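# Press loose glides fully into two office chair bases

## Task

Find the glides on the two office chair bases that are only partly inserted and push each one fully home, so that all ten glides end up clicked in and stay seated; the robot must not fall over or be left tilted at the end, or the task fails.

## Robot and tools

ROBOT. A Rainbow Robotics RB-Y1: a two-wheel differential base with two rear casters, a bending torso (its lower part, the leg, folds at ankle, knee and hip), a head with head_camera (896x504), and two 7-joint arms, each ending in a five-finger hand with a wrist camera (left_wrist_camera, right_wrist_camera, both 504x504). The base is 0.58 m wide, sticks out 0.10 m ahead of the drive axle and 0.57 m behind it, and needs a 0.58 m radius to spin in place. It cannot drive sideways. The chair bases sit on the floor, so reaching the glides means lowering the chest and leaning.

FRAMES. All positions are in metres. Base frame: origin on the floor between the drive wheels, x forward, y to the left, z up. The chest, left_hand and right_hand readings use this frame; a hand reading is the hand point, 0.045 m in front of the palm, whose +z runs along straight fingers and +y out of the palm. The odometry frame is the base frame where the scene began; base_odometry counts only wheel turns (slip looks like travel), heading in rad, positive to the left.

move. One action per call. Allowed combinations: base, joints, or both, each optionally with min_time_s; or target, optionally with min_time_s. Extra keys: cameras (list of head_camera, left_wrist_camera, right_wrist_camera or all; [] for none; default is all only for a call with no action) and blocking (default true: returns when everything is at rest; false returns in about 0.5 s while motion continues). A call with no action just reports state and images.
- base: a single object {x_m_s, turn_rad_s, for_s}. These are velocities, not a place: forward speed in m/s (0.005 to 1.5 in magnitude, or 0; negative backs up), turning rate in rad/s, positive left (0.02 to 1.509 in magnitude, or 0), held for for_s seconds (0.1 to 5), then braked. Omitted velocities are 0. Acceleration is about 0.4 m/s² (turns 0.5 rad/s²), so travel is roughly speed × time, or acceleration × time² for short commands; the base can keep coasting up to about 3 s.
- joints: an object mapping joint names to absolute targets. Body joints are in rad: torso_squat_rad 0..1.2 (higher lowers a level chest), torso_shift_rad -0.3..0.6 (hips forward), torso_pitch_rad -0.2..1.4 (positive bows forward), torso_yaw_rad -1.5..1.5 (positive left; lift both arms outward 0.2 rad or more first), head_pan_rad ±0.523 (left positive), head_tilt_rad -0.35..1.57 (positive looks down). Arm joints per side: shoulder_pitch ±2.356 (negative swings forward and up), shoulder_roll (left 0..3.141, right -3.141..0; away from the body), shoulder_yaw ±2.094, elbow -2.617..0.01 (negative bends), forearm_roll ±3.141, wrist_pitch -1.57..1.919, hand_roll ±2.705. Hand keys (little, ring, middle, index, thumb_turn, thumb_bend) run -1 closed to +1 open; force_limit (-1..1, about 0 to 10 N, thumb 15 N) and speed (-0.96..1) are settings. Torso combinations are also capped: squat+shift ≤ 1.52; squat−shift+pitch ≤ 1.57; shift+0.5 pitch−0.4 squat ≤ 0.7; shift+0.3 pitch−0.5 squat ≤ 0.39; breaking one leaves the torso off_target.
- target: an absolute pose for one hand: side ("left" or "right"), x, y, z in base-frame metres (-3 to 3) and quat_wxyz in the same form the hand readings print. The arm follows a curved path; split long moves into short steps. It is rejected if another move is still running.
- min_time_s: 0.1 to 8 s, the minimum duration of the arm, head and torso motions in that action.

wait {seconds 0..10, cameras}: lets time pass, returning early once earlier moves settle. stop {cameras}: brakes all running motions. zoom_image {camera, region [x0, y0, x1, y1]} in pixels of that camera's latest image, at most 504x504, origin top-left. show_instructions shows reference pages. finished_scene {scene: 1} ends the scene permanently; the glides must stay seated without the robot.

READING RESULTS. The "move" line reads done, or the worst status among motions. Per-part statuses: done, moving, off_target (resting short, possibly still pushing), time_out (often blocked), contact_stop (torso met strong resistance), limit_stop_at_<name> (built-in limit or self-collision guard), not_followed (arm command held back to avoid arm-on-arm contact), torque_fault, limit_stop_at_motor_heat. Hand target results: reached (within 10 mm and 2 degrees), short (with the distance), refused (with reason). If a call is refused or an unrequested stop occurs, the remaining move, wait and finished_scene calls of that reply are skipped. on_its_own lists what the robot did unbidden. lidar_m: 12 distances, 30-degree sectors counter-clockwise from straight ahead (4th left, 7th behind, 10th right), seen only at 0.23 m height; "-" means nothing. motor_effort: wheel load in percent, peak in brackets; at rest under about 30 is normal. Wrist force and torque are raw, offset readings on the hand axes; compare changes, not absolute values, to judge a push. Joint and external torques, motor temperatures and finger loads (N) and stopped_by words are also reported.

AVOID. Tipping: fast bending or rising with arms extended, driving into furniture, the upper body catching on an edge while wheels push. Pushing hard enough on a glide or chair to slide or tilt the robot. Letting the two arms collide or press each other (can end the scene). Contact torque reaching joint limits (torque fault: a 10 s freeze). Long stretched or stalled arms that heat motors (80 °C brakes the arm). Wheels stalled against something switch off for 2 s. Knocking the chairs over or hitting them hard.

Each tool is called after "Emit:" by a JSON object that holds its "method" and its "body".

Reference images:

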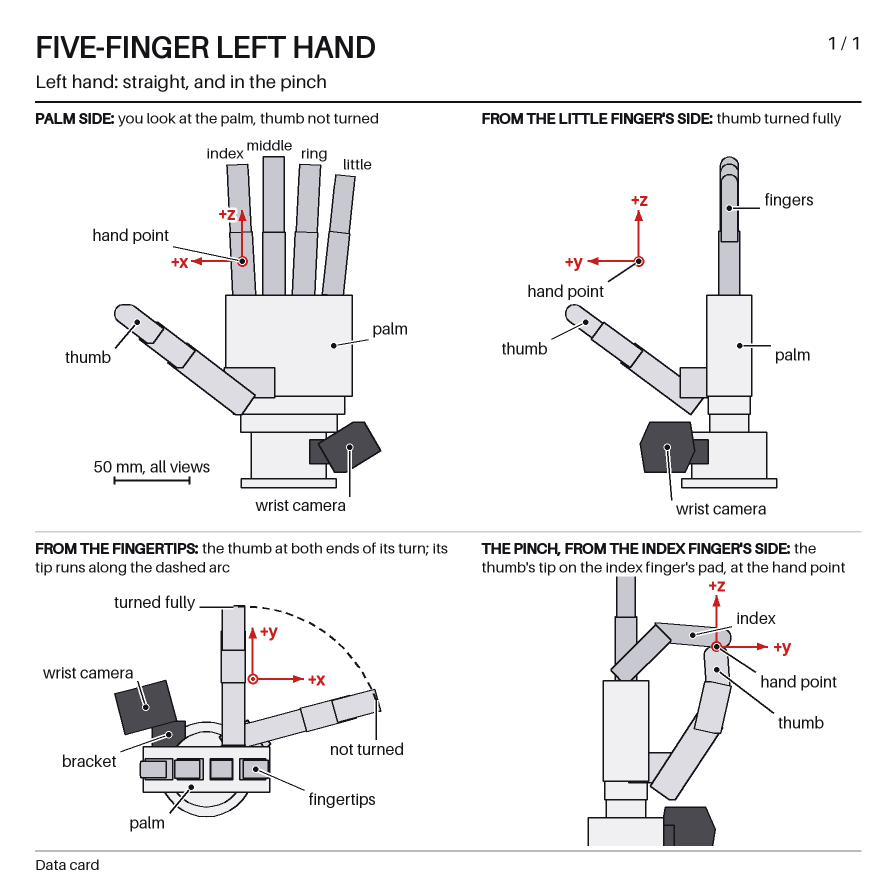

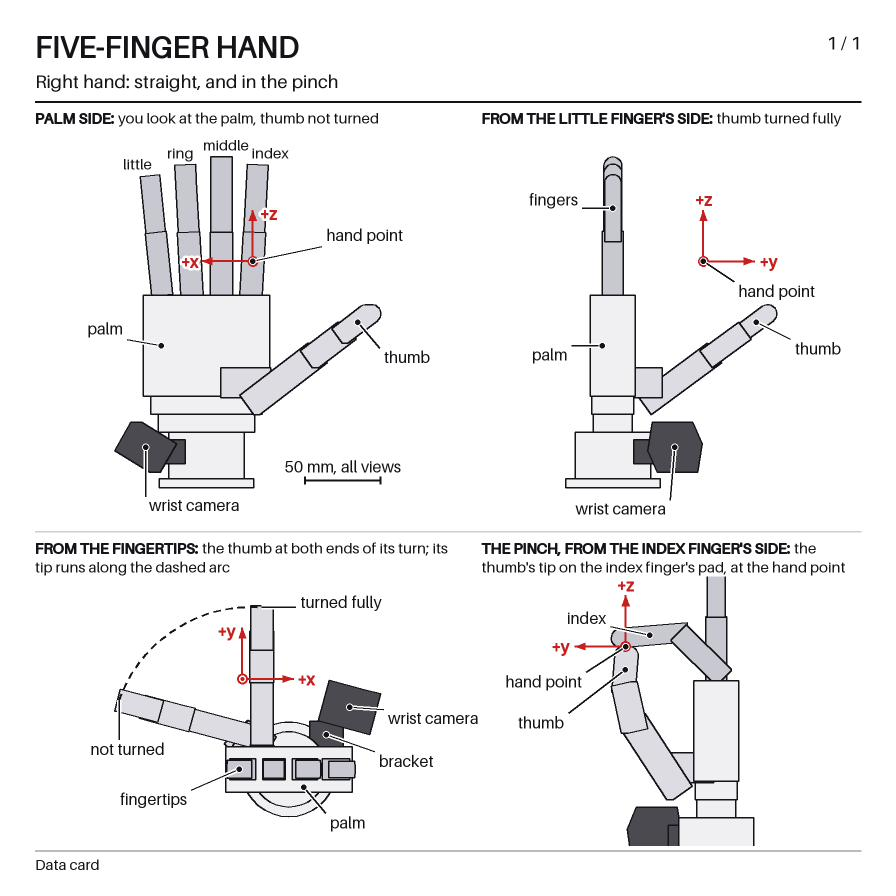

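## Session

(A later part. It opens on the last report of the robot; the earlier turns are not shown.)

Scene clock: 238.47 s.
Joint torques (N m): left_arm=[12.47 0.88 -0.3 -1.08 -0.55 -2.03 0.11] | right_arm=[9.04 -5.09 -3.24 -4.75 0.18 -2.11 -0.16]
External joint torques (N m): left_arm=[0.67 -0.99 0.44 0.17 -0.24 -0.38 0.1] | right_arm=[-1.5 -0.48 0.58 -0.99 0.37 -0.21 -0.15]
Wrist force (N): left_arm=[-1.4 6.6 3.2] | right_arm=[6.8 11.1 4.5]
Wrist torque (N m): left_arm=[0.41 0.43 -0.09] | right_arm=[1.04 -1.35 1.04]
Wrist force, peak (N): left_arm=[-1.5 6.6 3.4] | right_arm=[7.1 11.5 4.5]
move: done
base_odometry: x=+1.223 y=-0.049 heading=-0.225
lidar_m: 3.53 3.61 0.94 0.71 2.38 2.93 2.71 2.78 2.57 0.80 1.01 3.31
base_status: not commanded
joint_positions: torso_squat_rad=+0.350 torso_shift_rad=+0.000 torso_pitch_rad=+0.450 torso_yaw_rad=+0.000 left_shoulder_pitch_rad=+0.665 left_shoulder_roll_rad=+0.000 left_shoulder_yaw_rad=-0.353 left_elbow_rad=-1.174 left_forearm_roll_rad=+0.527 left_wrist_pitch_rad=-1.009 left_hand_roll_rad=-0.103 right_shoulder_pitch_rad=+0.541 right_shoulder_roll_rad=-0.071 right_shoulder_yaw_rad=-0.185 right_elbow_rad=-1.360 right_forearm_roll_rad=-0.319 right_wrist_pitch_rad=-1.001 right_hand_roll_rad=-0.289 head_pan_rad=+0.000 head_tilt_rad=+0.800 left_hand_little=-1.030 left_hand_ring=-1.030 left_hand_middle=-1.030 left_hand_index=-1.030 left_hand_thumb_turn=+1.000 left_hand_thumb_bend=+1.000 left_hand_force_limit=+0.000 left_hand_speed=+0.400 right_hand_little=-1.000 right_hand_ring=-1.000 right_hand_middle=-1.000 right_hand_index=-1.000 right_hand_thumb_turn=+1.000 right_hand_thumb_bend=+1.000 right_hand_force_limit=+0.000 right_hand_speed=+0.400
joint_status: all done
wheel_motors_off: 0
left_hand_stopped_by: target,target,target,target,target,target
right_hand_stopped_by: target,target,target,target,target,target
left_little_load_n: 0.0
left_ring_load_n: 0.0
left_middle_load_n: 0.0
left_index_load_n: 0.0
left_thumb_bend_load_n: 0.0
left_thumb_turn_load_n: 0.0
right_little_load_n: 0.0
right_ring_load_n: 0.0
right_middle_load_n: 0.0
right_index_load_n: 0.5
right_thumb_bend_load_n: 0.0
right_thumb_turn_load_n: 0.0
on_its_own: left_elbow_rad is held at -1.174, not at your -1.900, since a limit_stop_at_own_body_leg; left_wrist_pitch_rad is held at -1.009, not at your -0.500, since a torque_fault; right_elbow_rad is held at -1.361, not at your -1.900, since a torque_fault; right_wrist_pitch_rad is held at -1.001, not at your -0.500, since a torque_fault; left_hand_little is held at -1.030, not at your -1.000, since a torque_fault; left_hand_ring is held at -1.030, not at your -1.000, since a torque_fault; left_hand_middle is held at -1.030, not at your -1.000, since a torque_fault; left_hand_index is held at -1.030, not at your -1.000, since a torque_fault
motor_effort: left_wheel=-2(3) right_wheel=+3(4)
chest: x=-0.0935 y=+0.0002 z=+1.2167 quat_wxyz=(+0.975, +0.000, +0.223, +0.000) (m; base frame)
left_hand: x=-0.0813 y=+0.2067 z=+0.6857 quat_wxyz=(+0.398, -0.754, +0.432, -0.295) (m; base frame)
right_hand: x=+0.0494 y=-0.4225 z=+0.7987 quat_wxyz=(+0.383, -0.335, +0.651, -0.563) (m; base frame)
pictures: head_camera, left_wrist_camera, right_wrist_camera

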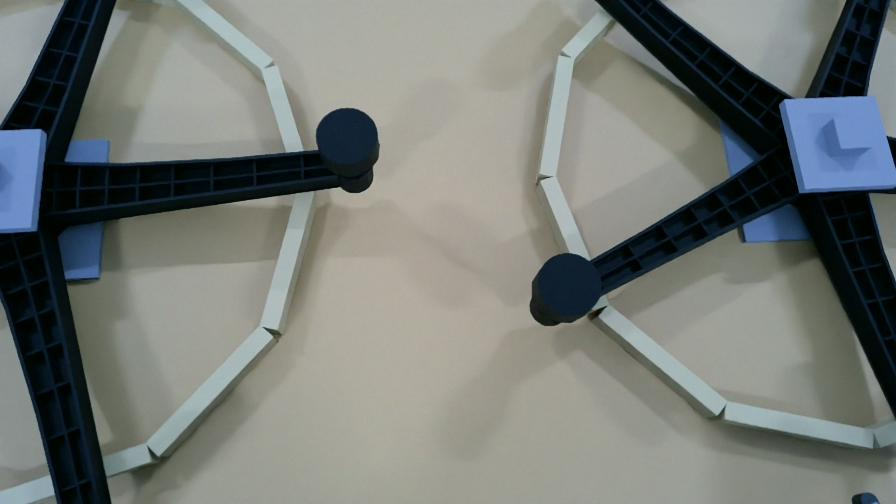

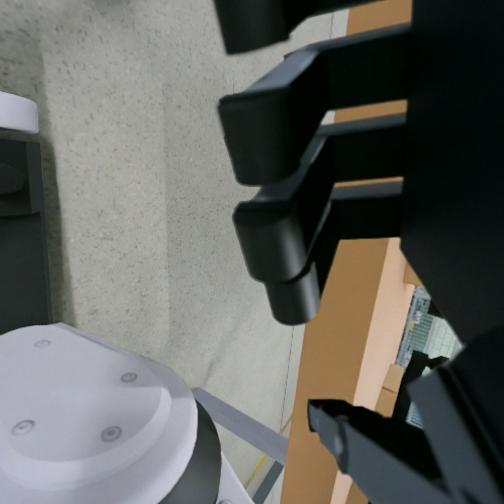

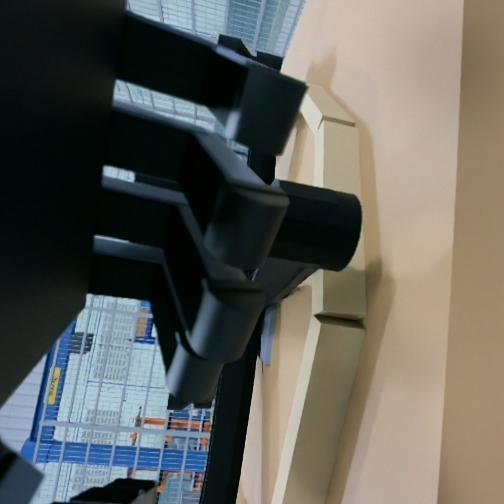

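Emit:
{"method": "move", "body": {"target": {"side":"right","x":-0.06,"y":-0.42,"z":0.80,"quat_wxyz":[0.354,-0.354,0.612,-0.612]}, "min_time_s": 1.5}}

Emit:
{"method": "move", "body": {"target": {"side":"right","x":-0.06,"y":-0.5,"z":0.92,"quat_wxyz":[0.354,-0.354,0.612,-0.612]}, "min_time_s": 1.5, "cameras": ["right_wrist_camera"]}}

Emit:
{"method": "move", "body": {"target": {"side":"left","x":-0.09,"y":0.28,"z":0.80,"quat_wxyz":[0.582,-0.637,0.375,-0.339]}, "min_time_s": 1.5}}

Emit:
{"method": "move", "body": {"target": {"side":"left","x":-0.06,"y":0.40,"z":0.92,"quat_wxyz":[0.612,-0.612,0.354,-0.354]}, "min_time_s": 1.5, "cameras": ["all"]}}

Scene clock: 240.53 s.
Joint torques (N m): left_arm=[11.92 0.82 -0.4 -1.13 -0.53 -2.02 -0.12] | right_arm=[12.26 -3.73 -5.19 -0.05 -0.14 -1.88 -0.14]
External joint torques (N m): left_arm=[0.13 -1.05 0.34 0.12 -0.22 -0.36 -0.13] | right_arm=[-1.26 1.09 -1.85 0.59 0.42 -0.04 -0.13]
Wrist force (N): left_arm=[-1.5 6.5 3.2] | right_arm=[6.0 11.2 4.3]
Wrist torque (N m): left_arm=[0.41 0.45 -0.11] | right_arm=[1.07 -1.29 0.91]
Wrist force, peak (N): left_arm=[-1.5 6.6 3.4] | right_arm=[6.6 11.9 4.6]
move: done
base_odometry: x=+1.223 y=-0.049 heading=-0.225
lidar_m: 3.53 3.59 0.95 0.70 2.37 2.94 2.71 2.78 2.57 0.80 1.00 3.33
base_status: not commanded
joint_positions: torso_squat_rad=+0.350 torso_shift_rad=+0.000 torso_pitch_rad=+0.450 torso_yaw_rad=+0.000 left_shoulder_pitch_rad=+0.665 left_shoulder_roll_rad=+0.000 left_shoulder_yaw_rad=-0.353 left_elbow_rad=-1.174 left_forearm_roll_rad=+0.527 left_wrist_pitch_rad=-1.009 left_hand_roll_rad=-0.103 right_shoulder_pitch_rad=+0.537 right_shoulder_roll_rad=-0.058 right_shoulder_yaw_rad=-0.211 right_elbow_rad=-0.936 right_forearm_roll_rad=-0.288 right_wrist_pitch_rad=-1.453 right_hand_roll_rad=-0.301 head_pan_rad=+0.000 head_tilt_rad=+0.800 left_hand_little=-1.030 left_hand_ring=-1.030 left_hand_middle=-1.030 left_hand_index=-1.030 left_hand_thumb_turn=+1.000 left_hand_thumb_bend=+1.000 left_hand_force_limit=+0.000 left_hand_speed=+0.400 right_hand_little=-1.000 right_hand_ring=-1.000 right_hand_middle=-1.000 right_hand_index=-1.000 right_hand_thumb_turn=+1.000 right_hand_thumb_bend=+1.000 right_hand_force_limit=+0.000 right_hand_speed=+0.400
joint_status: all done
wheel_motors_off: 0
left_hand_stopped_by: target,target,target,target,target,target
right_hand_stopped_by: target,target,target,target,target,target
left_little_load_n: 0.0
left_ring_load_n: 0.0
left_middle_load_n: 0.0
left_index_load_n: 0.0
left_thumb_bend_load_n: 0.0
left_thumb_turn_load_n: -0.5
right_little_load_n: 0.0
right_ring_load_n: 0.0
right_middle_load_n: 0.0
right_index_load_n: 0.0
right_thumb_bend_load_n: 0.0
right_thumb_turn_load_n: 0.0
on_its_own: left_elbow_rad is held at -1.174, not at your -1.900, since a limit_stop_at_own_body_leg; left_wrist_pitch_rad is held at -1.009, not at your -0.500, since a torque_fault; left_hand_little is held at -1.030, not at your -1.000, since a torque_fault; left_hand_ring is held at -1.030, not at your -1.000, since a torque_fault; left_hand_middle is held at -1.030, not at your -1.000, since a torque_fault; left_hand_index is held at -1.030, not at your -1.000, since a torque_fault
motor_effort: left_wheel=-2(3) right_wheel=+3(4)
chest: x=-0.0935 y=+0.0002 z=+1.2167 quat_wxyz=(+0.975, +0.000, +0.223, +0.000) (m; base frame)
left_hand: x=-0.0813 y=+0.2067 z=+0.6857 quat_wxyz=(+0.398, -0.754, +0.432, -0.295) (m; base frame)
right_hand: x=-0.0595 y=-0.4197 z=+0.8008 quat_wxyz=(+0.350, -0.356, +0.616, -0.610) (m; base frame)
right_hand_status: reached (checked arc, planned for 1.5 s): 1 mm and 0.7 deg off.
pictures: none

Scene clock: 242.37 s.
Joint torques (N m): left_arm=[11.96 1.11 -0.45 -1.3 -0.36 -2.02 -0.09] | right_arm=[15.47 -6.07 -8.06 -2.44 -0.92 -1.65 -0.02]
External joint torques (N m): left_arm=[0.17 -0.76 0.29 -0.04 -0.05 -0.37 -0.1] | right_arm=[0.09 -0.25 -1.81 -0.72 -0.2 0.09 -0.02]
Wrist force (N): left_arm=[-1.6 6.5 3.3] | right_arm=[6.4 11.8 4.0]
Wrist torque (N m): left_arm=[0.40 0.47 -0.12] | right_arm=[1.20 -1.38 0.91]
Wrist force, peak (N): left_arm=[-1.4 6.7 3.3] | right_arm=[7.0 11.4 4.5]
move: done
base_odometry: x=+1.223 y=-0.049 heading=-0.225
lidar_m: 3.53 3.59 0.93 0.70 2.38 2.94 2.71 2.76 2.58 0.80 1.00 3.32
base_status: not commanded
joint_positions: torso_squat_rad=+0.350 torso_shift_rad=+0.000 torso_pitch_rad=+0.450 torso_yaw_rad=+0.000 left_shoulder_pitch_rad=+0.665 left_shoulder_roll_rad=+0.000 left_shoulder_yaw_rad=-0.353 left_elbow_rad=-1.174 left_forearm_roll_rad=+0.527 left_wrist_pitch_rad=-1.009 left_hand_roll_rad=-0.103 right_shoulder_pitch_rad=+0.895 right_shoulder_roll_rad=-0.177 right_shoulder_yaw_rad=-0.300 right_elbow_rad=-1.475 right_forearm_roll_rad=-0.379 right_wrist_pitch_rad=-1.174 right_hand_roll_rad=-0.452 head_pan_rad=+0.000 head_tilt_rad=+0.800 left_hand_little=-1.030 left_hand_ring=-1.030 left_hand_middle=-1.030 left_hand_index=-1.030 left_hand_thumb_turn=+1.000 left_hand_thumb_bend=+1.000 left_hand_force_limit=+0.000 left_hand_speed=+0.400 right_hand_little=-1.000 right_hand_ring=-1.000 right_hand_middle=-1.000 right_hand_index=-1.000 right_hand_thumb_turn=+1.000 right_hand_thumb_bend=+1.000 right_hand_force_limit=+0.000 right_hand_speed=+0.400
joint_status: all done
wheel_motors_off: 0
left_hand_stopped_by: target,target,target,target,target,target
right_hand_stopped_by: target,target,target,target,target,target
left_little_load_n: 0.0
left_ring_load_n: 0.0
left_middle_load_n: 0.0
left_index_load_n: 0.0
left_thumb_bend_load_n: 0.0
left_thumb_turn_load_n: 0.0
right_little_load_n: 0.0
right_ring_load_n: 0.0
right_middle_load_n: 0.0
right_index_load_n: 0.0
right_thumb_bend_load_n: 0.0
right_thumb_turn_load_n: 0.0
on_its_own: left_elbow_rad is held at -1.174, not at your -1.900, since a limit_stop_at_own_body_leg; left_wrist_pitch_rad is held at -1.009, not at your -0.500, since a torque_fault; left_hand_little is held at -1.030, not at your -1.000, since a torque_fault; left_hand_ring is held at -1.030, not at your -1.000, since a torque_fault; left_hand_middle is held at -1.030, not at your -1.000, since a torque_fault; left_hand_index is held at -1.030, not at your -1.000, since a torque_fault
motor_effort: left_wheel=-2(3) right_wheel=+3(4)
chest: x=-0.0935 y=+0.0002 z=+1.2167 quat_wxyz=(+0.975, +0.000, +0.223, +0.000) (m; base frame)
left_hand: x=-0.0813 y=+0.2067 z=+0.6857 quat_wxyz=(+0.398, -0.754, +0.432, -0.295) (m; base frame)
right_hand: x=-0.0600 y=-0.4998 z=+0.9198 quat_wxyz=(+0.354, -0.354, +0.612, -0.612) (m; base frame)
right_hand_status: reached (checked arc, planned for 1.5 s): 0 mm and 0.0 deg off.
pictures: right_wrist_camera

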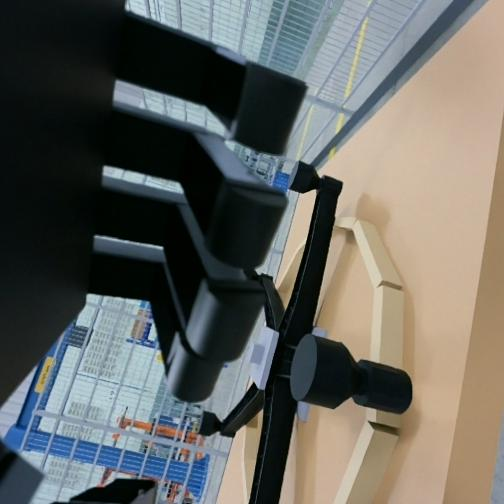

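Scene clock: 244.20 s.
Joint torques (N m): left_arm=[15.61 2.31 2.38 -0.13 -0.53 -2.12 0.09] | right_arm=[15.8 -5.94 -8.02 -2.49 -0.89 -1.69 0]
External joint torques (N m): left_arm=[2.14 -0.48 2.22 -0.12 -0.45 -0.18 0.08] | right_arm=[0.42 -0.12 -1.77 -0.77 -0.16 0.05 0.01]
Wrist force (N): left_arm=[-0.8 7.3 1.1] | right_arm=[6.2 11.4 3.9]
Wrist torque (N m): left_arm=[0.59 0.33 -0.07] | right_arm=[1.17 -1.36 0.87]
Wrist force, peak (N): left_arm=[-1.3 7.2 2.5] | right_arm=[6.5 11.8 4.3]
move: done
base_odometry: x=+1.223 y=-0.049 heading=-0.225
lidar_m: 3.53 3.61 0.94 0.70 2.36 2.93 2.71 2.78 2.58 0.79 1.00 3.33
base_status: not commanded
joint_positions: torso_squat_rad=+0.350 torso_shift_rad=+0.000 torso_pitch_rad=+0.450 torso_yaw_rad=+0.000 left_shoulder_pitch_rad=+0.714 left_shoulder_roll_rad=+0.000 left_shoulder_yaw_rad=-0.278 left_elbow_rad=-1.045 left_forearm_roll_rad=+0.468 left_wrist_pitch_rad=-1.570 left_hand_roll_rad=-0.046 right_shoulder_pitch_rad=+0.895 right_shoulder_roll_rad=-0.177 right_shoulder_yaw_rad=-0.300 right_elbow_rad=-1.475 right_forearm_roll_rad=-0.379 right_wrist_pitch_rad=-1.174 right_hand_roll_rad=-0.452 head_pan_rad=+0.000 head_tilt_rad=+0.800 left_hand_little=-1.030 left_hand_ring=-1.030 left_hand_middle=-1.030 left_hand_index=-1.030 left_hand_thumb_turn=+1.000 left_hand_thumb_bend=+1.000 left_hand_force_limit=+0.000 left_hand_speed=+0.400 right_hand_little=-1.000 right_hand_ring=-1.000 right_hand_middle=-1.000 right_hand_index=-1.000 right_hand_thumb_turn=+1.000 right_hand_thumb_bend=+1.000 right_hand_force_limit=+0.000 right_hand_speed=+0.400
joint_status: all done
wheel_motors_off: 0
left_hand_stopped_by: target,target,target,target,target,target
right_hand_stopped_by: target,target,target,target,target,target
left_little_load_n: 0.0
left_ring_load_n: 0.0
left_middle_load_n: 0.0
left_index_load_n: 0.0
left_thumb_bend_load_n: 0.0
left_thumb_turn_load_n: 0.0
right_little_load_n: 0.0
right_ring_load_n: 0.0
right_middle_load_n: 0.0
right_index_load_n: 0.0
right_thumb_bend_load_n: 0.0
right_thumb_turn_load_n: 0.0
on_its_own: left_hand_little is held at -1.030, not at your -1.000, since a torque_fault; left_hand_ring is held at -1.030, not at your -1.000, since a torque_fault; left_hand_middle is held at -1.030, not at your -1.000, since a torque_fault; left_hand_index is held at -1.030, not at your -1.000, since a torque_fault
motor_effort: left_wheel=-2(3) right_wheel=+3(4)
chest: x=-0.0935 y=+0.0002 z=+1.2167 quat_wxyz=(+0.975, +0.000, +0.223, +0.000) (m; base frame)
left_hand: x=-0.0898 y=+0.2794 z=+0.8000 quat_wxyz=(+0.580, -0.639, +0.376, -0.338) (m; base frame)
left_hand_status: reached (checked arc, planned for 1.5 s): 1 mm and 0.4 deg off.
right_hand: x=-0.0600 y=-0.4998 z=+0.9198 quat_wxyz=(+0.354, -0.354, +0.612, -0.612) (m; base frame)
pictures: none

Scene clock: 246.03 s.
Joint torques (N m): left_arm=[15.98 4.39 4.95 -2.06 0.22 -1.79 0.05] | right_arm=[15.47 -6.01 -8.09 -2.4 -0.93 -1.73 0.02]
External joint torques (N m): left_arm=[1.62 -0.33 2.02 -0.22 0.07 0.15 0.04] | right_arm=[0.09 -0.19 -1.84 -0.68 -0.21 0.01 0.02]
Wrist force (N): left_arm=[-0.6 7.3 0.4] | right_arm=[6.8 11.3 4.0]
Wrist torque (N m): left_arm=[0.63 0.27 -0.08] | right_arm=[1.13 -1.46 0.92]
Wrist force, peak (N): left_arm=[-1.0 7.9 0.7] | right_arm=[6.6 11.8 4.0]
move: done
base_odometry: x=+1.223 y=-0.049 heading=-0.225
lidar_m: 3.54 3.61 0.94 0.71 2.38 2.93 2.71 2.78 2.56 0.80 1.01 3.31
base_status: not commanded
joint_positions: torso_squat_rad=+0.350 torso_shift_rad=+0.000 torso_pitch_rad=+0.450 torso_yaw_rad=+0.000 left_shoulder_pitch_rad=+1.038 left_shoulder_roll_rad=+0.224 left_shoulder_yaw_rad=-0.116 left_elbow_rad=-1.645 left_forearm_roll_rad=+0.566 left_wrist_pitch_rad=-1.330 left_hand_roll_rad=+0.069 right_shoulder_pitch_rad=+0.895 right_shoulder_roll_rad=-0.177 right_shoulder_yaw_rad=-0.300 right_elbow_rad=-1.475 right_forearm_roll_rad=-0.379 right_wrist_pitch_rad=-1.174 right_hand_roll_rad=-0.452 head_pan_rad=+0.000 head_tilt_rad=+0.800 left_hand_little=-1.030 left_hand_ring=-1.030 left_hand_middle=-1.030 left_hand_index=-1.030 left_hand_thumb_turn=+1.000 left_hand_thumb_bend=+1.000 left_hand_force_limit=+0.000 left_hand_speed=+0.400 right_hand_little=-1.000 right_hand_ring=-1.000 right_hand_middle=-1.000 right_hand_index=-1.000 right_hand_thumb_turn=+1.000 right_hand_thumb_bend=+1.000 right_hand_force_limit=+0.000 right_hand_speed=+0.400
joint_status: all done
wheel_motors_off: 0
left_hand_stopped_by: target,target,target,target,target,target
right_hand_stopped_by: target,target,target,target,target,target
left_little_load_n: 0.0
left_ring_load_n: 0.0
left_middle_load_n: 0.0
left_index_load_n: 0.0
left_thumb_bend_load_n: 0.0
left_thumb_turn_load_n: 0.0
right_little_load_n: 0.0
right_ring_load_n: 0.0
right_middle_load_n: 0.0
right_index_load_n: 0.0
right_thumb_bend_load_n: 0.0
right_thumb_turn_load_n: -0.5
on_its_own: left_hand_little is held at -1.030, not at your -1.000, since a torque_fault; left_hand_ring is held at -1.030, not at your -1.000, since a torque_fault; left_hand_middle is held at -1.030, not at your -1.000, since a torque_fault; left_hand_index is held at -1.030, not at your -1.000, since a torque_fault
motor_effort: left_wheel=-2(3) right_wheel=+3(4)
chest: x=-0.0935 y=+0.0002 z=+1.2167 quat_wxyz=(+0.975, +0.000, +0.223, +0.000) (m; base frame)
left_hand: x=-0.0599 y=+0.3996 z=+0.9199 quat_wxyz=(+0.612, -0.612, +0.354, -0.355) (m; base frame)
left_hand_status: reached (checked arc, planned for 1.5 s): 0 mm and 0.1 deg off.
right_hand: x=-0.0600 y=-0.4998 z=+0.9198 quat_wxyz=(+0.354, -0.354, +0.612, -0.612) (m; base frame)
pictures: head_camera, left_wrist_camera, right_wrist_camera

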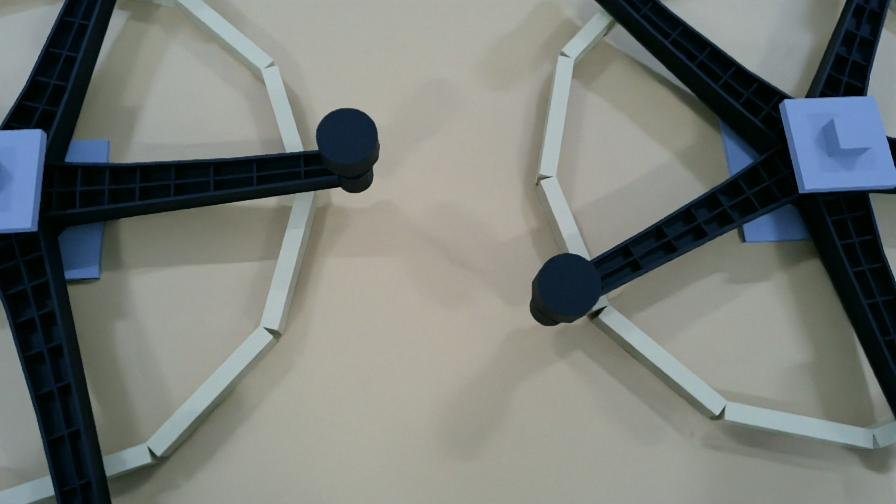

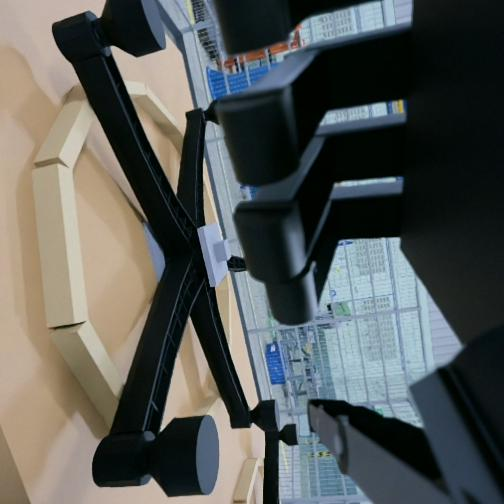

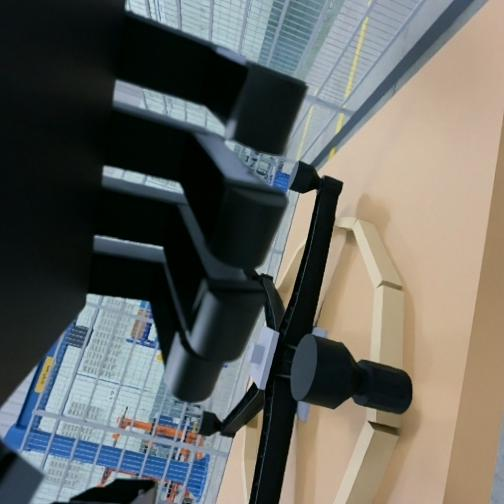

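Emit:
{"method": "zoom_image", "body": {"camera": "left_wrist_camera", "region": [50, 0, 170, 70]}}

Emit:
{"method": "zoom_image", "body": {"camera": "left_wrist_camera", "region": [90, 400, 230, 504]}}

Emit:
{"method": "zoom_image", "body": {"camera": "left_wrist_camera", "region": [230, 385, 310, 445]}}

Emit:
{"method": "zoom_image", "body": {"camera": "right_wrist_camera", "region": [280, 150, 350, 210]}}

Emit:
{"method": "zoom_image", "body": {"camera": "right_wrist_camera", "region": [280, 320, 420, 430]}}

Scaled by 4.200 from the camera's 504x504 image, which has a finer 720x720 frame.

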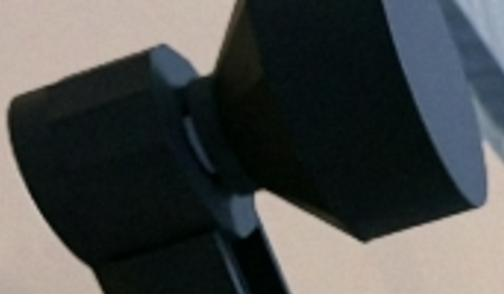

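Scaled by 3.600 from the camera's 504x504 image, which has a finer 720x720 frame.

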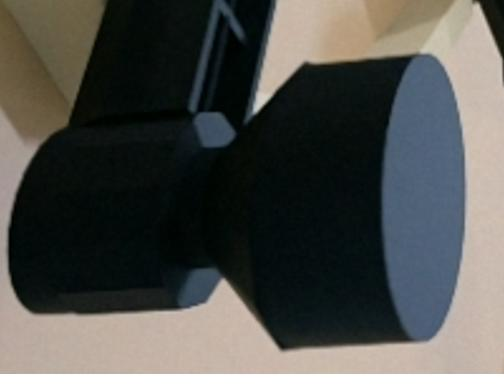

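Scaled by 6.300 from the camera's 504x504 image, which has a finer 720x720 frame.

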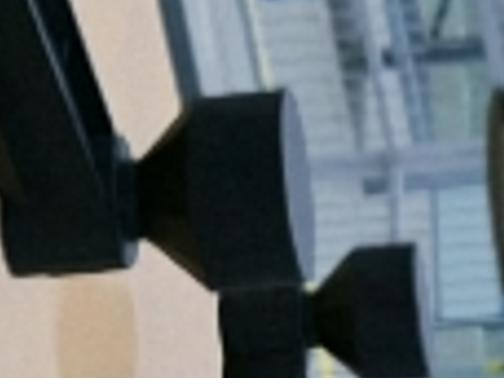

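Scaled by 7.200 from the camera's 504x504 image, which has a finer 720x720 frame.

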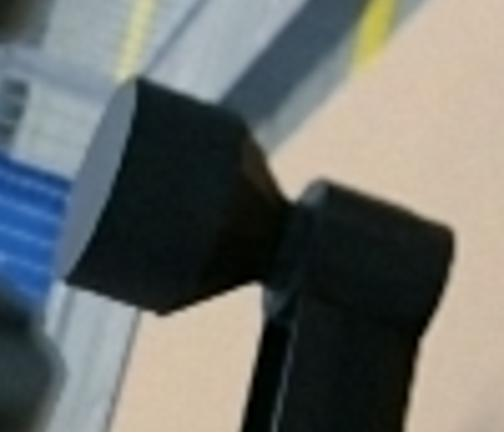

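Scaled by 3.600 from the camera's 504x504 image, which has a finer 720x720 frame.

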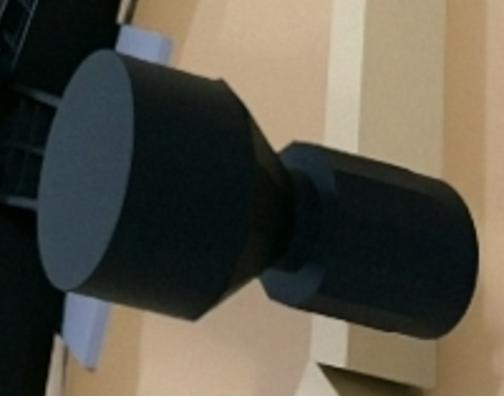

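Emit:
{"method": "zoom_image", "body": {"camera": "left_wrist_camera", "region": [80, 5, 130, 55]}}

Emit:
{"method": "zoom_image", "body": {"camera": "left_wrist_camera", "region": [130, 430, 180, 480]}}

Emit:
{"method": "zoom_image", "body": {"camera": "right_wrist_camera", "region": [340, 350, 390, 400]}}

Scaled by 10.080 from the camera's 504x504 image, which has a finer 720x720 frame.

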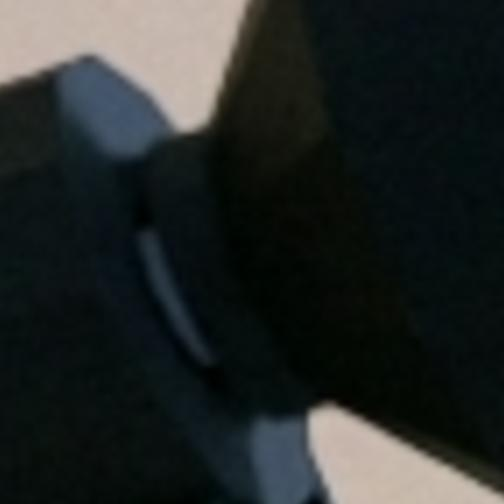

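Scaled by 10.080 from the camera's 504x504 image, which has a finer 720x720 frame.

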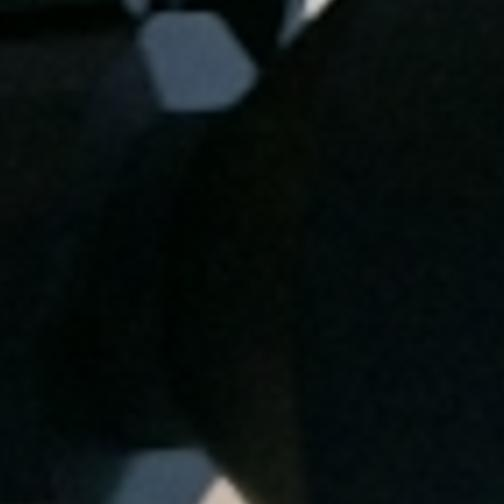

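Scaled by 10.080 from the camera's 504x504 image, which has a finer 720x720 frame.

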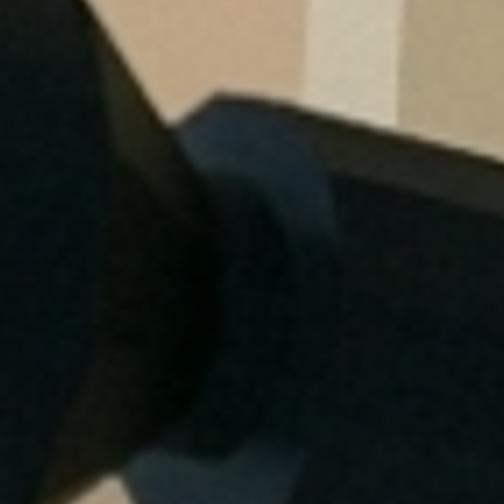

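Emit:
{"method": "move", "body": {"joints": {"left_hand_little":1,"left_hand_ring":1,"left_hand_middle":1,"left_hand_index":1,"right_hand_little":1,"right_hand_ring":1,"right_hand_middle":1,"right_hand_index":1}}}

Emit:
{"method": "move", "body": {"target": {"side":"left","x":0.04,"y":0.56,"z":0.88,"quat_wxyz":[0.701,-0.701,0.0923,-0.0923]}, "min_time_s": 1.5, "cameras": ["left_wrist_camera","right_wrist_camera"]}}

Scene clock: 248.00 s.
Joint torques (N m): left_arm=[15.83 4.04 4.3 -2.32 0.28 -1.79 0.13] | right_arm=[15.37 -6.1 -7.99 -2.42 -0.9 -1.66 0.02]
External joint torques (N m): left_arm=[1.48 -0.68 1.36 -0.46 0.13 0.17 0.13] | right_arm=[0 -0.28 -1.72 -0.69 -0.17 0.1 0.03]
Wrist force (N): left_arm=[-0.8 7.6 0.3] | right_arm=[6.2 11.1 4.0]
Wrist torque (N m): left_arm=[0.66 0.29 -0.10] | right_arm=[1.07 -1.37 0.87]
Wrist force, peak (N): left_arm=[-0.7 7.7 0.3] | right_arm=[6.9 11.9 3.6]
move: done
base_odometry: x=+1.223 y=-0.049 heading=-0.225
lidar_m: 3.54 3.59 0.95 0.70 2.38 2.94 2.70 2.78 2.57 0.80 1.00 3.33
base_status: not commanded
joint_positions: torso_squat_rad=+0.350 torso_shift_rad=+0.000 torso_pitch_rad=+0.450 torso_yaw_rad=+0.000 left_shoulder_pitch_rad=+1.038 left_shoulder_roll_rad=+0.224 left_shoulder_yaw_rad=-0.116 left_elbow_rad=-1.645 left_forearm_roll_rad=+0.566 left_wrist_pitch_rad=-1.330 left_hand_roll_rad=+0.069 right_shoulder_pitch_rad=+0.895 right_shoulder_roll_rad=-0.177 right_shoulder_yaw_rad=-0.300 right_elbow_rad=-1.475 right_forearm_roll_rad=-0.379 right_wrist_pitch_rad=-1.174 right_hand_roll_rad=-0.452 head_pan_rad=+0.000 head_tilt_rad=+0.800 left_hand_little=+1.000 left_hand_ring=+1.000 left_hand_middle=+1.000 left_hand_index=+1.000 left_hand_thumb_turn=+1.000 left_hand_thumb_bend=+1.000 left_hand_force_limit=+0.000 left_hand_speed=+0.400 right_hand_little=+1.000 right_hand_ring=+1.000 right_hand_middle=+1.000 right_hand_index=+1.000 right_hand_thumb_turn=+1.000 right_hand_thumb_bend=+1.000 right_hand_force_limit=+0.000 right_hand_speed=+0.400
joint_status: all done
wheel_motors_off: 0
left_hand_stopped_by: target,target,target,target,target,target
right_hand_stopped_by: target,target,target,target,target,target
left_little_load_n: 0.0
left_ring_load_n: 0.0
left_middle_load_n: 0.0
left_index_load_n: 0.0
left_thumb_bend_load_n: 0.0
left_thumb_turn_load_n: -0.5
right_little_load_n: 0.0
right_ring_load_n: 0.0
right_middle_load_n: 0.0
right_index_load_n: 0.0
right_thumb_bend_load_n: 0.0
right_thumb_turn_load_n: -0.5
motor_effort: left_wheel=-2(3) right_wheel=+3(4)
chest: x=-0.0935 y=+0.0002 z=+1.2167 quat_wxyz=(+0.975, +0.000, +0.223, +0.000) (m; base frame)
left_hand: x=-0.0599 y=+0.3996 z=+0.9199 quat_wxyz=(+0.612, -0.612, +0.354, -0.355) (m; base frame)
right_hand: x=-0.0600 y=-0.4998 z=+0.9198 quat_wxyz=(+0.354, -0.354, +0.612, -0.612) (m; base frame)
pictures: none

Scene clock: 249.83 s.
Joint torques (N m): left_arm=[5.7 1.32 5.83 -7.51 -1.34 -0.97 -0.12] | right_arm=[15.53 -6.1 -8.09 -2.38 -0.95 -1.77 -0.02]
External joint torques (N m): left_arm=[-0.5 -2.36 2.15 -0.42 0.06 0.16 -0.12] | right_arm=[0.16 -0.28 -1.83 -0.64 -0.22 -0.01 -0.02]
Wrist force (N): left_arm=[-1.1 7.6 0.6] | right_arm=[6.5 11.4 3.8]
Wrist torque (N m): left_arm=[0.64 0.37 -0.23] | right_arm=[1.13 -1.41 0.88]
Wrist force, peak (N): left_arm=[-0.5 7.9 0.4] | right_arm=[6.8 11.9 3.9]
move: done
base_odometry: x=+1.223 y=-0.049 heading=-0.225
lidar_m: 3.54 3.61 0.94 0.69 2.37 2.93 2.71 2.78 2.56 0.79 1.01 3.32
base_status: not commanded
joint_positions: torso_squat_rad=+0.350 torso_shift_rad=+0.000 torso_pitch_rad=+0.450 torso_yaw_rad=+0.000 left_shoulder_pitch_rad=+0.469 left_shoulder_roll_rad=+0.000 left_shoulder_yaw_rad=+0.161 left_elbow_rad=-1.910 left_forearm_roll_rad=+1.488 left_wrist_pitch_rad=-1.039 left_hand_roll_rad=-0.962 right_shoulder_pitch_rad=+0.895 right_shoulder_roll_rad=-0.177 right_shoulder_yaw_rad=-0.300 right_elbow_rad=-1.475 right_forearm_roll_rad=-0.379 right_wrist_pitch_rad=-1.174 right_hand_roll_rad=-0.452 head_pan_rad=+0.000 head_tilt_rad=+0.800 left_hand_little=+1.000 left_hand_ring=+1.000 left_hand_middle=+1.000 left_hand_index=+1.000 left_hand_thumb_turn=+1.000 left_hand_thumb_bend=+1.000 left_hand_force_limit=+0.000 left_hand_speed=+0.400 right_hand_little=+1.000 right_hand_ring=+1.000 right_hand_middle=+1.000 right_hand_index=+1.000 right_hand_thumb_turn=+1.000 right_hand_thumb_bend=+1.000 right_hand_force_limit=+0.000 right_hand_speed=+0.400
joint_status: all done
wheel_motors_off: 0
left_hand_stopped_by: target,target,target,target,target,target
right_hand_stopped_by: target,target,target,target,target,target
left_little_load_n: 0.0
left_ring_load_n: 0.0
left_middle_load_n: 0.0
left_index_load_n: 0.0
left_thumb_bend_load_n: 0.0
left_thumb_turn_load_n: 0.0
right_little_load_n: 0.0
right_ring_load_n: 0.0
right_middle_load_n: 0.0
right_index_load_n: 0.0
right_thumb_bend_load_n: 0.0
right_thumb_turn_load_n: -0.5
motor_effort: left_wheel=-2(3) right_wheel=+3(4)
chest: x=-0.0935 y=+0.0002 z=+1.2167 quat_wxyz=(+0.975, +0.000, +0.223, +0.000) (m; base frame)
left_hand: x=+0.0399 y=+0.5596 z=+0.8796 quat_wxyz=(+0.701, -0.701, +0.093, -0.094) (m; base frame)
left_hand_status: reached (checked arc, planned for 1.5 s): 1 mm and 0.2 deg off.
right_hand: x=-0.0600 y=-0.4998 z=+0.9198 quat_wxyz=(+0.354, -0.354, +0.612, -0.612) (m; base frame)
pictures: left_wrist_camera, right_wrist_camera

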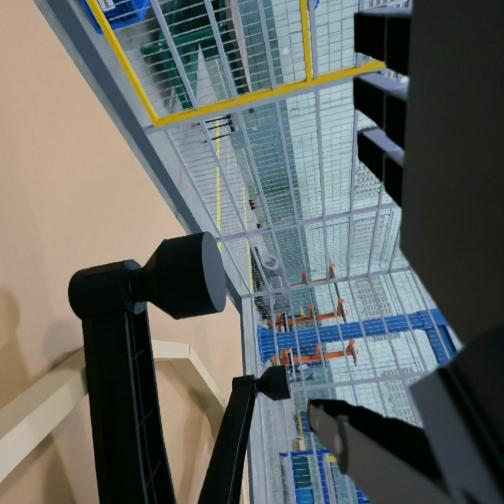

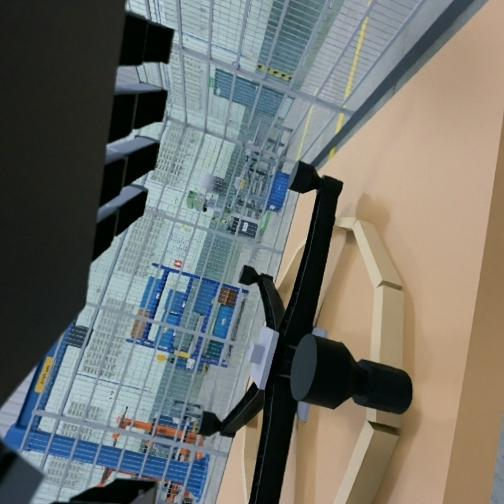

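Emit:
{"method": "zoom_image", "body": {"camera": "left_wrist_camera", "region": [60, 220, 240, 340]}}

Emit:
{"method": "zoom_image", "body": {"camera": "left_wrist_camera", "region": [110, 250, 170, 310]}}

Emit:
{"method": "zoom_image", "body": {"camera": "left_wrist_camera", "region": [225, 355, 295, 405]}}

Emit:
{"method": "zoom_image", "body": {"camera": "right_wrist_camera", "region": [190, 395, 250, 445]}}

Emit:
{"method": "zoom_image", "body": {"camera": "right_wrist_camera", "region": [235, 255, 295, 305]}}

Scaled by 2.800 from the camera's 504x504 image, which has a finer 720x720 frame.

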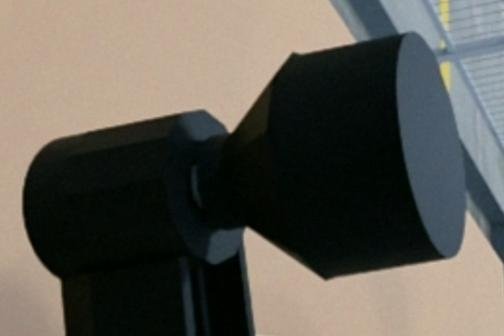

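Scaled by 8.400 from the camera's 504x504 image, which has a finer 720x720 frame.

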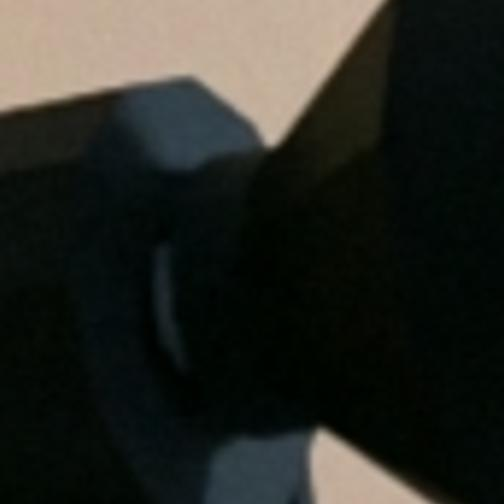

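Scaled by 7.200 from the camera's 504x504 image, which has a finer 720x720 frame.

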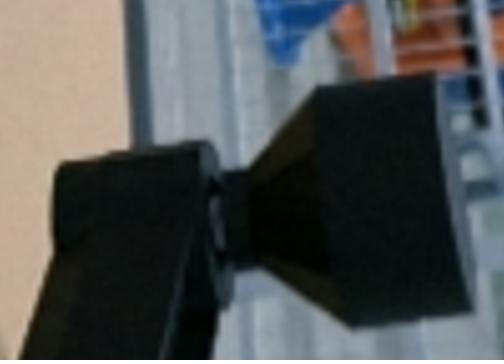

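Scaled by 8.400 from the camera's 504x504 image, which has a finer 720x720 frame.

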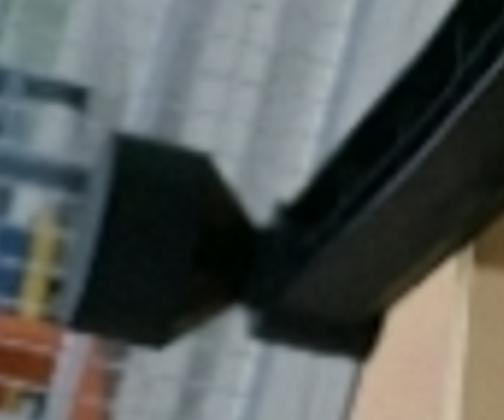

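Scaled by 8.400 from the camera's 504x504 image, which has a finer 720x720 frame.

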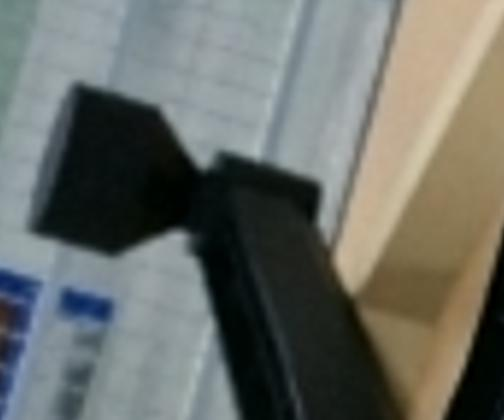

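Emit:
{"method": "move", "body": {"joints": {"left_hand_little":-1,"left_hand_ring":-1,"left_hand_middle":-1,"left_hand_index":-1,"right_hand_little":-1,"right_hand_ring":-1,"right_hand_middle":-1,"right_hand_index":-1,"left_hand_speed":-0.8,"right_hand_speed":-0.8}, "blocking": false}}

Emit:
{"method": "wait", "body": {"seconds": 3.5}}

Emit:
{"method": "move", "body": {"target": {"side":"left","x":0.046,"y":0.562,"z":0.98,"quat_wxyz":[0,-0.7071,0.7071,0]}, "min_time_s": 1.5, "cameras": ["left_wrist_camera"]}}

Scene clock: 251.33 s.
Joint torques (N m): left_arm=[5.69 1.67 5.98 -7.47 -1.42 -0.97 -0.08] | right_arm=[15.53 -6.07 -7.75 -2.3 -0.92 -1.71 -0.09]
External joint torques (N m): left_arm=[-0.52 -2 2.31 -0.39 -0.02 0.15 -0.08] | right_arm=[0.17 -0.25 -1.49 -0.57 -0.19 0.05 -0.09]
Wrist force (N): left_arm=[-1.0 7.6 0.7] | right_arm=[6.5 11.8 4.1]
Wrist torque (N m): left_arm=[0.62 0.35 -0.21] | right_arm=[1.21 -1.42 0.92]
Wrist force, peak (N): left_arm=[-1.0 7.8 0.7] | right_arm=[6.7 11.8 4.2]
move: moving
base_odometry: x=+1.223 y=-0.049 heading=-0.225
lidar_m: 3.53 3.61 0.94 0.71 2.38 2.93 2.70 2.78 2.58 0.80 1.00 3.32
base_status: not commanded
joint_positions: torso_squat_rad=+0.350 torso_shift_rad=+0.000 torso_pitch_rad=+0.450 torso_yaw_rad=+0.000 left_shoulder_pitch_rad=+0.469 left_shoulder_roll_rad=+0.000 left_shoulder_yaw_rad=+0.161 left_elbow_rad=-1.910 left_forearm_roll_rad=+1.488 left_wrist_pitch_rad=-1.039 left_hand_roll_rad=-0.962 right_shoulder_pitch_rad=+0.895 right_shoulder_roll_rad=-0.177 right_shoulder_yaw_rad=-0.300 right_elbow_rad=-1.475 right_forearm_roll_rad=-0.379 right_wrist_pitch_rad=-1.174 right_hand_roll_rad=-0.452 head_pan_rad=+0.000 head_tilt_rad=+0.800 left_hand_little=+0.761 left_hand_ring=+0.761 left_hand_middle=+0.761 left_hand_index=+0.761 left_hand_thumb_turn=+1.000 left_hand_thumb_bend=+1.000 left_hand_force_limit=+0.000 left_hand_speed=-0.800 right_hand_little=+0.761 right_hand_ring=+0.761 right_hand_middle=+0.761 right_hand_index=+0.761 right_hand_thumb_turn=+1.000 right_hand_thumb_bend=+1.000 right_hand_force_limit=+0.000 right_hand_speed=-0.800
joint_status: left_hand_little moving; left_hand_ring moving; left_hand_middle moving; left_hand_index moving; left_hand_speed moving; right_hand_little moving; right_hand_ring moving; right_hand_middle moving; right_hand_index moving; right_hand_speed moving
wheel_motors_off: 0
left_hand_stopped_by: moving,moving,moving,moving,target,target
right_hand_stopped_by: moving,moving,moving,moving,target,target
left_little_load_n: 0.0
left_ring_load_n: 0.0
left_middle_load_n: 0.0
left_index_load_n: -0.5
left_thumb_bend_load_n: 0.0
left_thumb_turn_load_n: 0.0
right_little_load_n: 0.0
right_ring_load_n: 0.0
right_middle_load_n: 0.0
right_index_load_n: 0.0
right_thumb_bend_load_n: 0.0
right_thumb_turn_load_n: 0.0
motor_effort: left_wheel=-2(3) right_wheel=+3(4)
chest: x=-0.0935 y=+0.0002 z=+1.2167 quat_wxyz=(+0.975, +0.000, +0.223, +0.000) (m; base frame)
left_hand: x=+0.0399 y=+0.5596 z=+0.8796 quat_wxyz=(+0.701, -0.701, +0.093, -0.094) (m; base frame)
right_hand: x=-0.0600 y=-0.4998 z=+0.9198 quat_wxyz=(+0.354, -0.354, +0.612, -0.612) (m; base frame)
pictures: none

Scene clock: 254.83 s.
Joint torques (N m): left_arm=[6.11 1.2 5.54 -7.28 -1.28 -0.98 -0.06] | right_arm=[15.65 -6.13 -8.05 -2.42 -1.02 -1.62 0.04]
External joint torques (N m): left_arm=[-0.1 -2.47 1.89 -0.21 0.11 0.14 -0.06] | right_arm=[0.27 -0.3 -1.8 -0.7 -0.3 0.12 0.04]
Wrist force (N): left_arm=[-0.9 7.6 0.6] | right_arm=[6.7 11.7 3.6]
Wrist torque (N m): left_arm=[0.65 0.33 -0.21] | right_arm=[1.22 -1.40 0.93]
Wrist force, peak (N): left_arm=[-1.1 7.8 0.6] | right_arm=[6.5 12.0 4.1]
earlier move: moving
base_odometry: x=+1.223 y=-0.049 heading=-0.225
lidar_m: 3.53 3.59 0.94 0.71 2.38 2.94 2.70 2.77 2.56 0.80 1.02 3.32
base_status: not commanded
joint_positions: torso_squat_rad=+0.350 torso_shift_rad=+0.000 torso_pitch_rad=+0.450 torso_yaw_rad=+0.000 left_shoulder_pitch_rad=+0.469 left_shoulder_roll_rad=+0.000 left_shoulder_yaw_rad=+0.161 left_elbow_rad=-1.910 left_forearm_roll_rad=+1.488 left_wrist_pitch_rad=-1.039 left_hand_roll_rad=-0.962 right_shoulder_pitch_rad=+0.895 right_shoulder_roll_rad=-0.177 right_shoulder_yaw_rad=-0.300 right_elbow_rad=-1.475 right_forearm_roll_rad=-0.379 right_wrist_pitch_rad=-1.174 right_hand_roll_rad=-0.452 head_pan_rad=+0.000 head_tilt_rad=+0.800 left_hand_little=-1.000 left_hand_ring=-1.000 left_hand_middle=-1.000 left_hand_index=-1.000 left_hand_thumb_turn=+1.000 left_hand_thumb_bend=+1.000 left_hand_force_limit=+0.000 left_hand_speed=-0.800 right_hand_little=-1.000 right_hand_ring=-1.000 right_hand_middle=-1.000 right_hand_index=-1.000 right_hand_thumb_turn=+1.000 right_hand_thumb_bend=+1.000 right_hand_force_limit=+0.000 right_hand_speed=-0.800
joint_status: left_hand_little moving; left_hand_ring moving; left_hand_middle moving; left_hand_index moving; left_hand_speed moving; right_hand_little moving; right_hand_ring moving; right_hand_middle moving; right_hand_index moving; right_hand_speed moving
wheel_motors_off: 0
left_hand_stopped_by: target,target,target,target,target,target
right_hand_stopped_by: target,target,target,target,target,target
left_little_load_n: 0.0
left_ring_load_n: 0.0
left_middle_load_n: 0.0
left_index_load_n: 0.0
left_thumb_bend_load_n: 0.0
left_thumb_turn_load_n: 0.0
right_little_load_n: 0.0
right_ring_load_n: 0.0
right_middle_load_n: 0.0
right_index_load_n: 0.0
right_thumb_bend_load_n: 0.0
right_thumb_turn_load_n: -0.5
motor_effort: left_wheel=-2(3) right_wheel=+3(4)
chest: x=-0.0935 y=+0.0002 z=+1.2167 quat_wxyz=(+0.975, +0.000, +0.223, +0.000) (m; base frame)
left_hand: x=+0.0399 y=+0.5596 z=+0.8796 quat_wxyz=(+0.701, -0.701, +0.093, -0.094) (m; base frame)
right_hand: x=-0.0600 y=-0.4998 z=+0.9198 quat_wxyz=(+0.354, -0.354, +0.612, -0.612) (m; base frame)
wait: 3.50 s; no rest
pictures: none

Scene clock: 256.73 s.
Joint torques (N m): left_arm=[-3.16 -20.73 5.44 5.94 -0.51 -0.38 -0.02] | right_arm=[15.34 -5.71 -7.89 -2.07 -0.91 -1.68 0.04]
External joint torques (N m): left_arm=[-0.4 -1.89 1.24 0.72 -0.55 -0.31 -0.02] | right_arm=[-0.04 0.11 -1.64 -0.36 -0.19 0.06 0.04]
Wrist force (N): left_arm=[-0.4 1.4 5.6] | right_arm=[6.3 11.4 4.0]
Wrist torque (N m): left_arm=[-0.10 0.31 0.13] | right_arm=[1.13 -1.38 0.88]
Wrist force, peak (N): left_arm=[0.7 9.1 1.1] | right_arm=[7.0 11.9 3.9]
move: done
base_odometry: x=+1.223 y=-0.049 heading=-0.224
lidar_m: 3.53 3.60 0.94 0.71 2.38 2.94 2.71 2.77 2.56 0.80 1.01 3.32
base_status: not commanded
joint_positions: torso_squat_rad=+0.350 torso_shift_rad=+0.000 torso_pitch_rad=+0.450 torso_yaw_rad=+0.000 left_shoulder_pitch_rad=+2.356 left_shoulder_roll_rad=+1.591 left_shoulder_yaw_rad=+1.747 left_elbow_rad=-1.640 left_forearm_roll_rad=+2.486 left_wrist_pitch_rad=+0.742 left_hand_roll_rad=-0.681 right_shoulder_pitch_rad=+0.895 right_shoulder_roll_rad=-0.177 right_shoulder_yaw_rad=-0.300 right_elbow_rad=-1.475 right_forearm_roll_rad=-0.379 right_wrist_pitch_rad=-1.174 right_hand_roll_rad=-0.452 head_pan_rad=+0.000 head_tilt_rad=+0.800 left_hand_little=-1.000 left_hand_ring=-1.000 left_hand_middle=-1.000 left_hand_index=-1.000 left_hand_thumb_turn=+1.000 left_hand_thumb_bend=+1.000 left_hand_force_limit=+0.000 left_hand_speed=-0.800 right_hand_little=-1.000 right_hand_ring=-1.000 right_hand_middle=-1.000 right_hand_index=-1.000 right_hand_thumb_turn=+1.000 right_hand_thumb_bend=+1.000 right_hand_force_limit=+0.000 right_hand_speed=-0.800
joint_status: all done
wheel_motors_off: 0
left_hand_stopped_by: target,target,target,target,target,target
right_hand_stopped_by: target,target,target,target,target,target
left_little_load_n: 0.0
left_ring_load_n: 0.0
left_middle_load_n: 0.0
left_index_load_n: 0.0
left_thumb_bend_load_n: 0.0
left_thumb_turn_load_n: 0.0
right_little_load_n: 0.0
right_ring_load_n: 0.0
right_middle_load_n: 0.0
right_index_load_n: 0.0
right_thumb_bend_load_n: 0.0
right_thumb_turn_load_n: 0.0
motor_effort: left_wheel=-2(3) right_wheel=+3(4)
chest: x=-0.0933 y=+0.0002 z=+1.2167 quat_wxyz=(+0.975, +0.000, +0.223, +0.000) (m; base frame)
left_hand: x=+0.0459 y=+0.5627 z=+0.9800 quat_wxyz=(+0.002, -0.707, +0.707, -0.003) (m; base frame)
left_hand_status: reached (checked arc, planned for 1.6 s): 1 mm and 0.5 deg off.
right_hand: x=-0.0598 y=-0.4998 z=+0.9199 quat_wxyz=(+0.354, -0.354, +0.612, -0.612) (m; base frame)
pictures: left_wrist_camera

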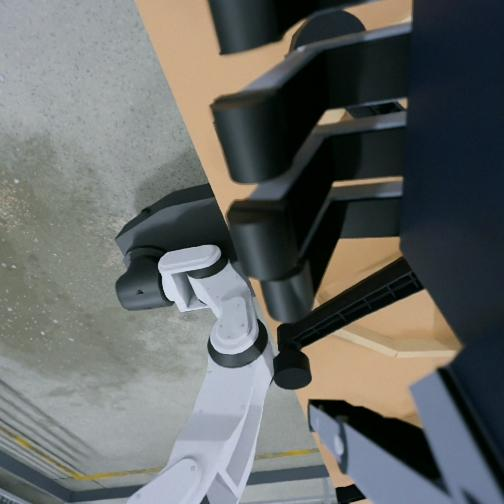

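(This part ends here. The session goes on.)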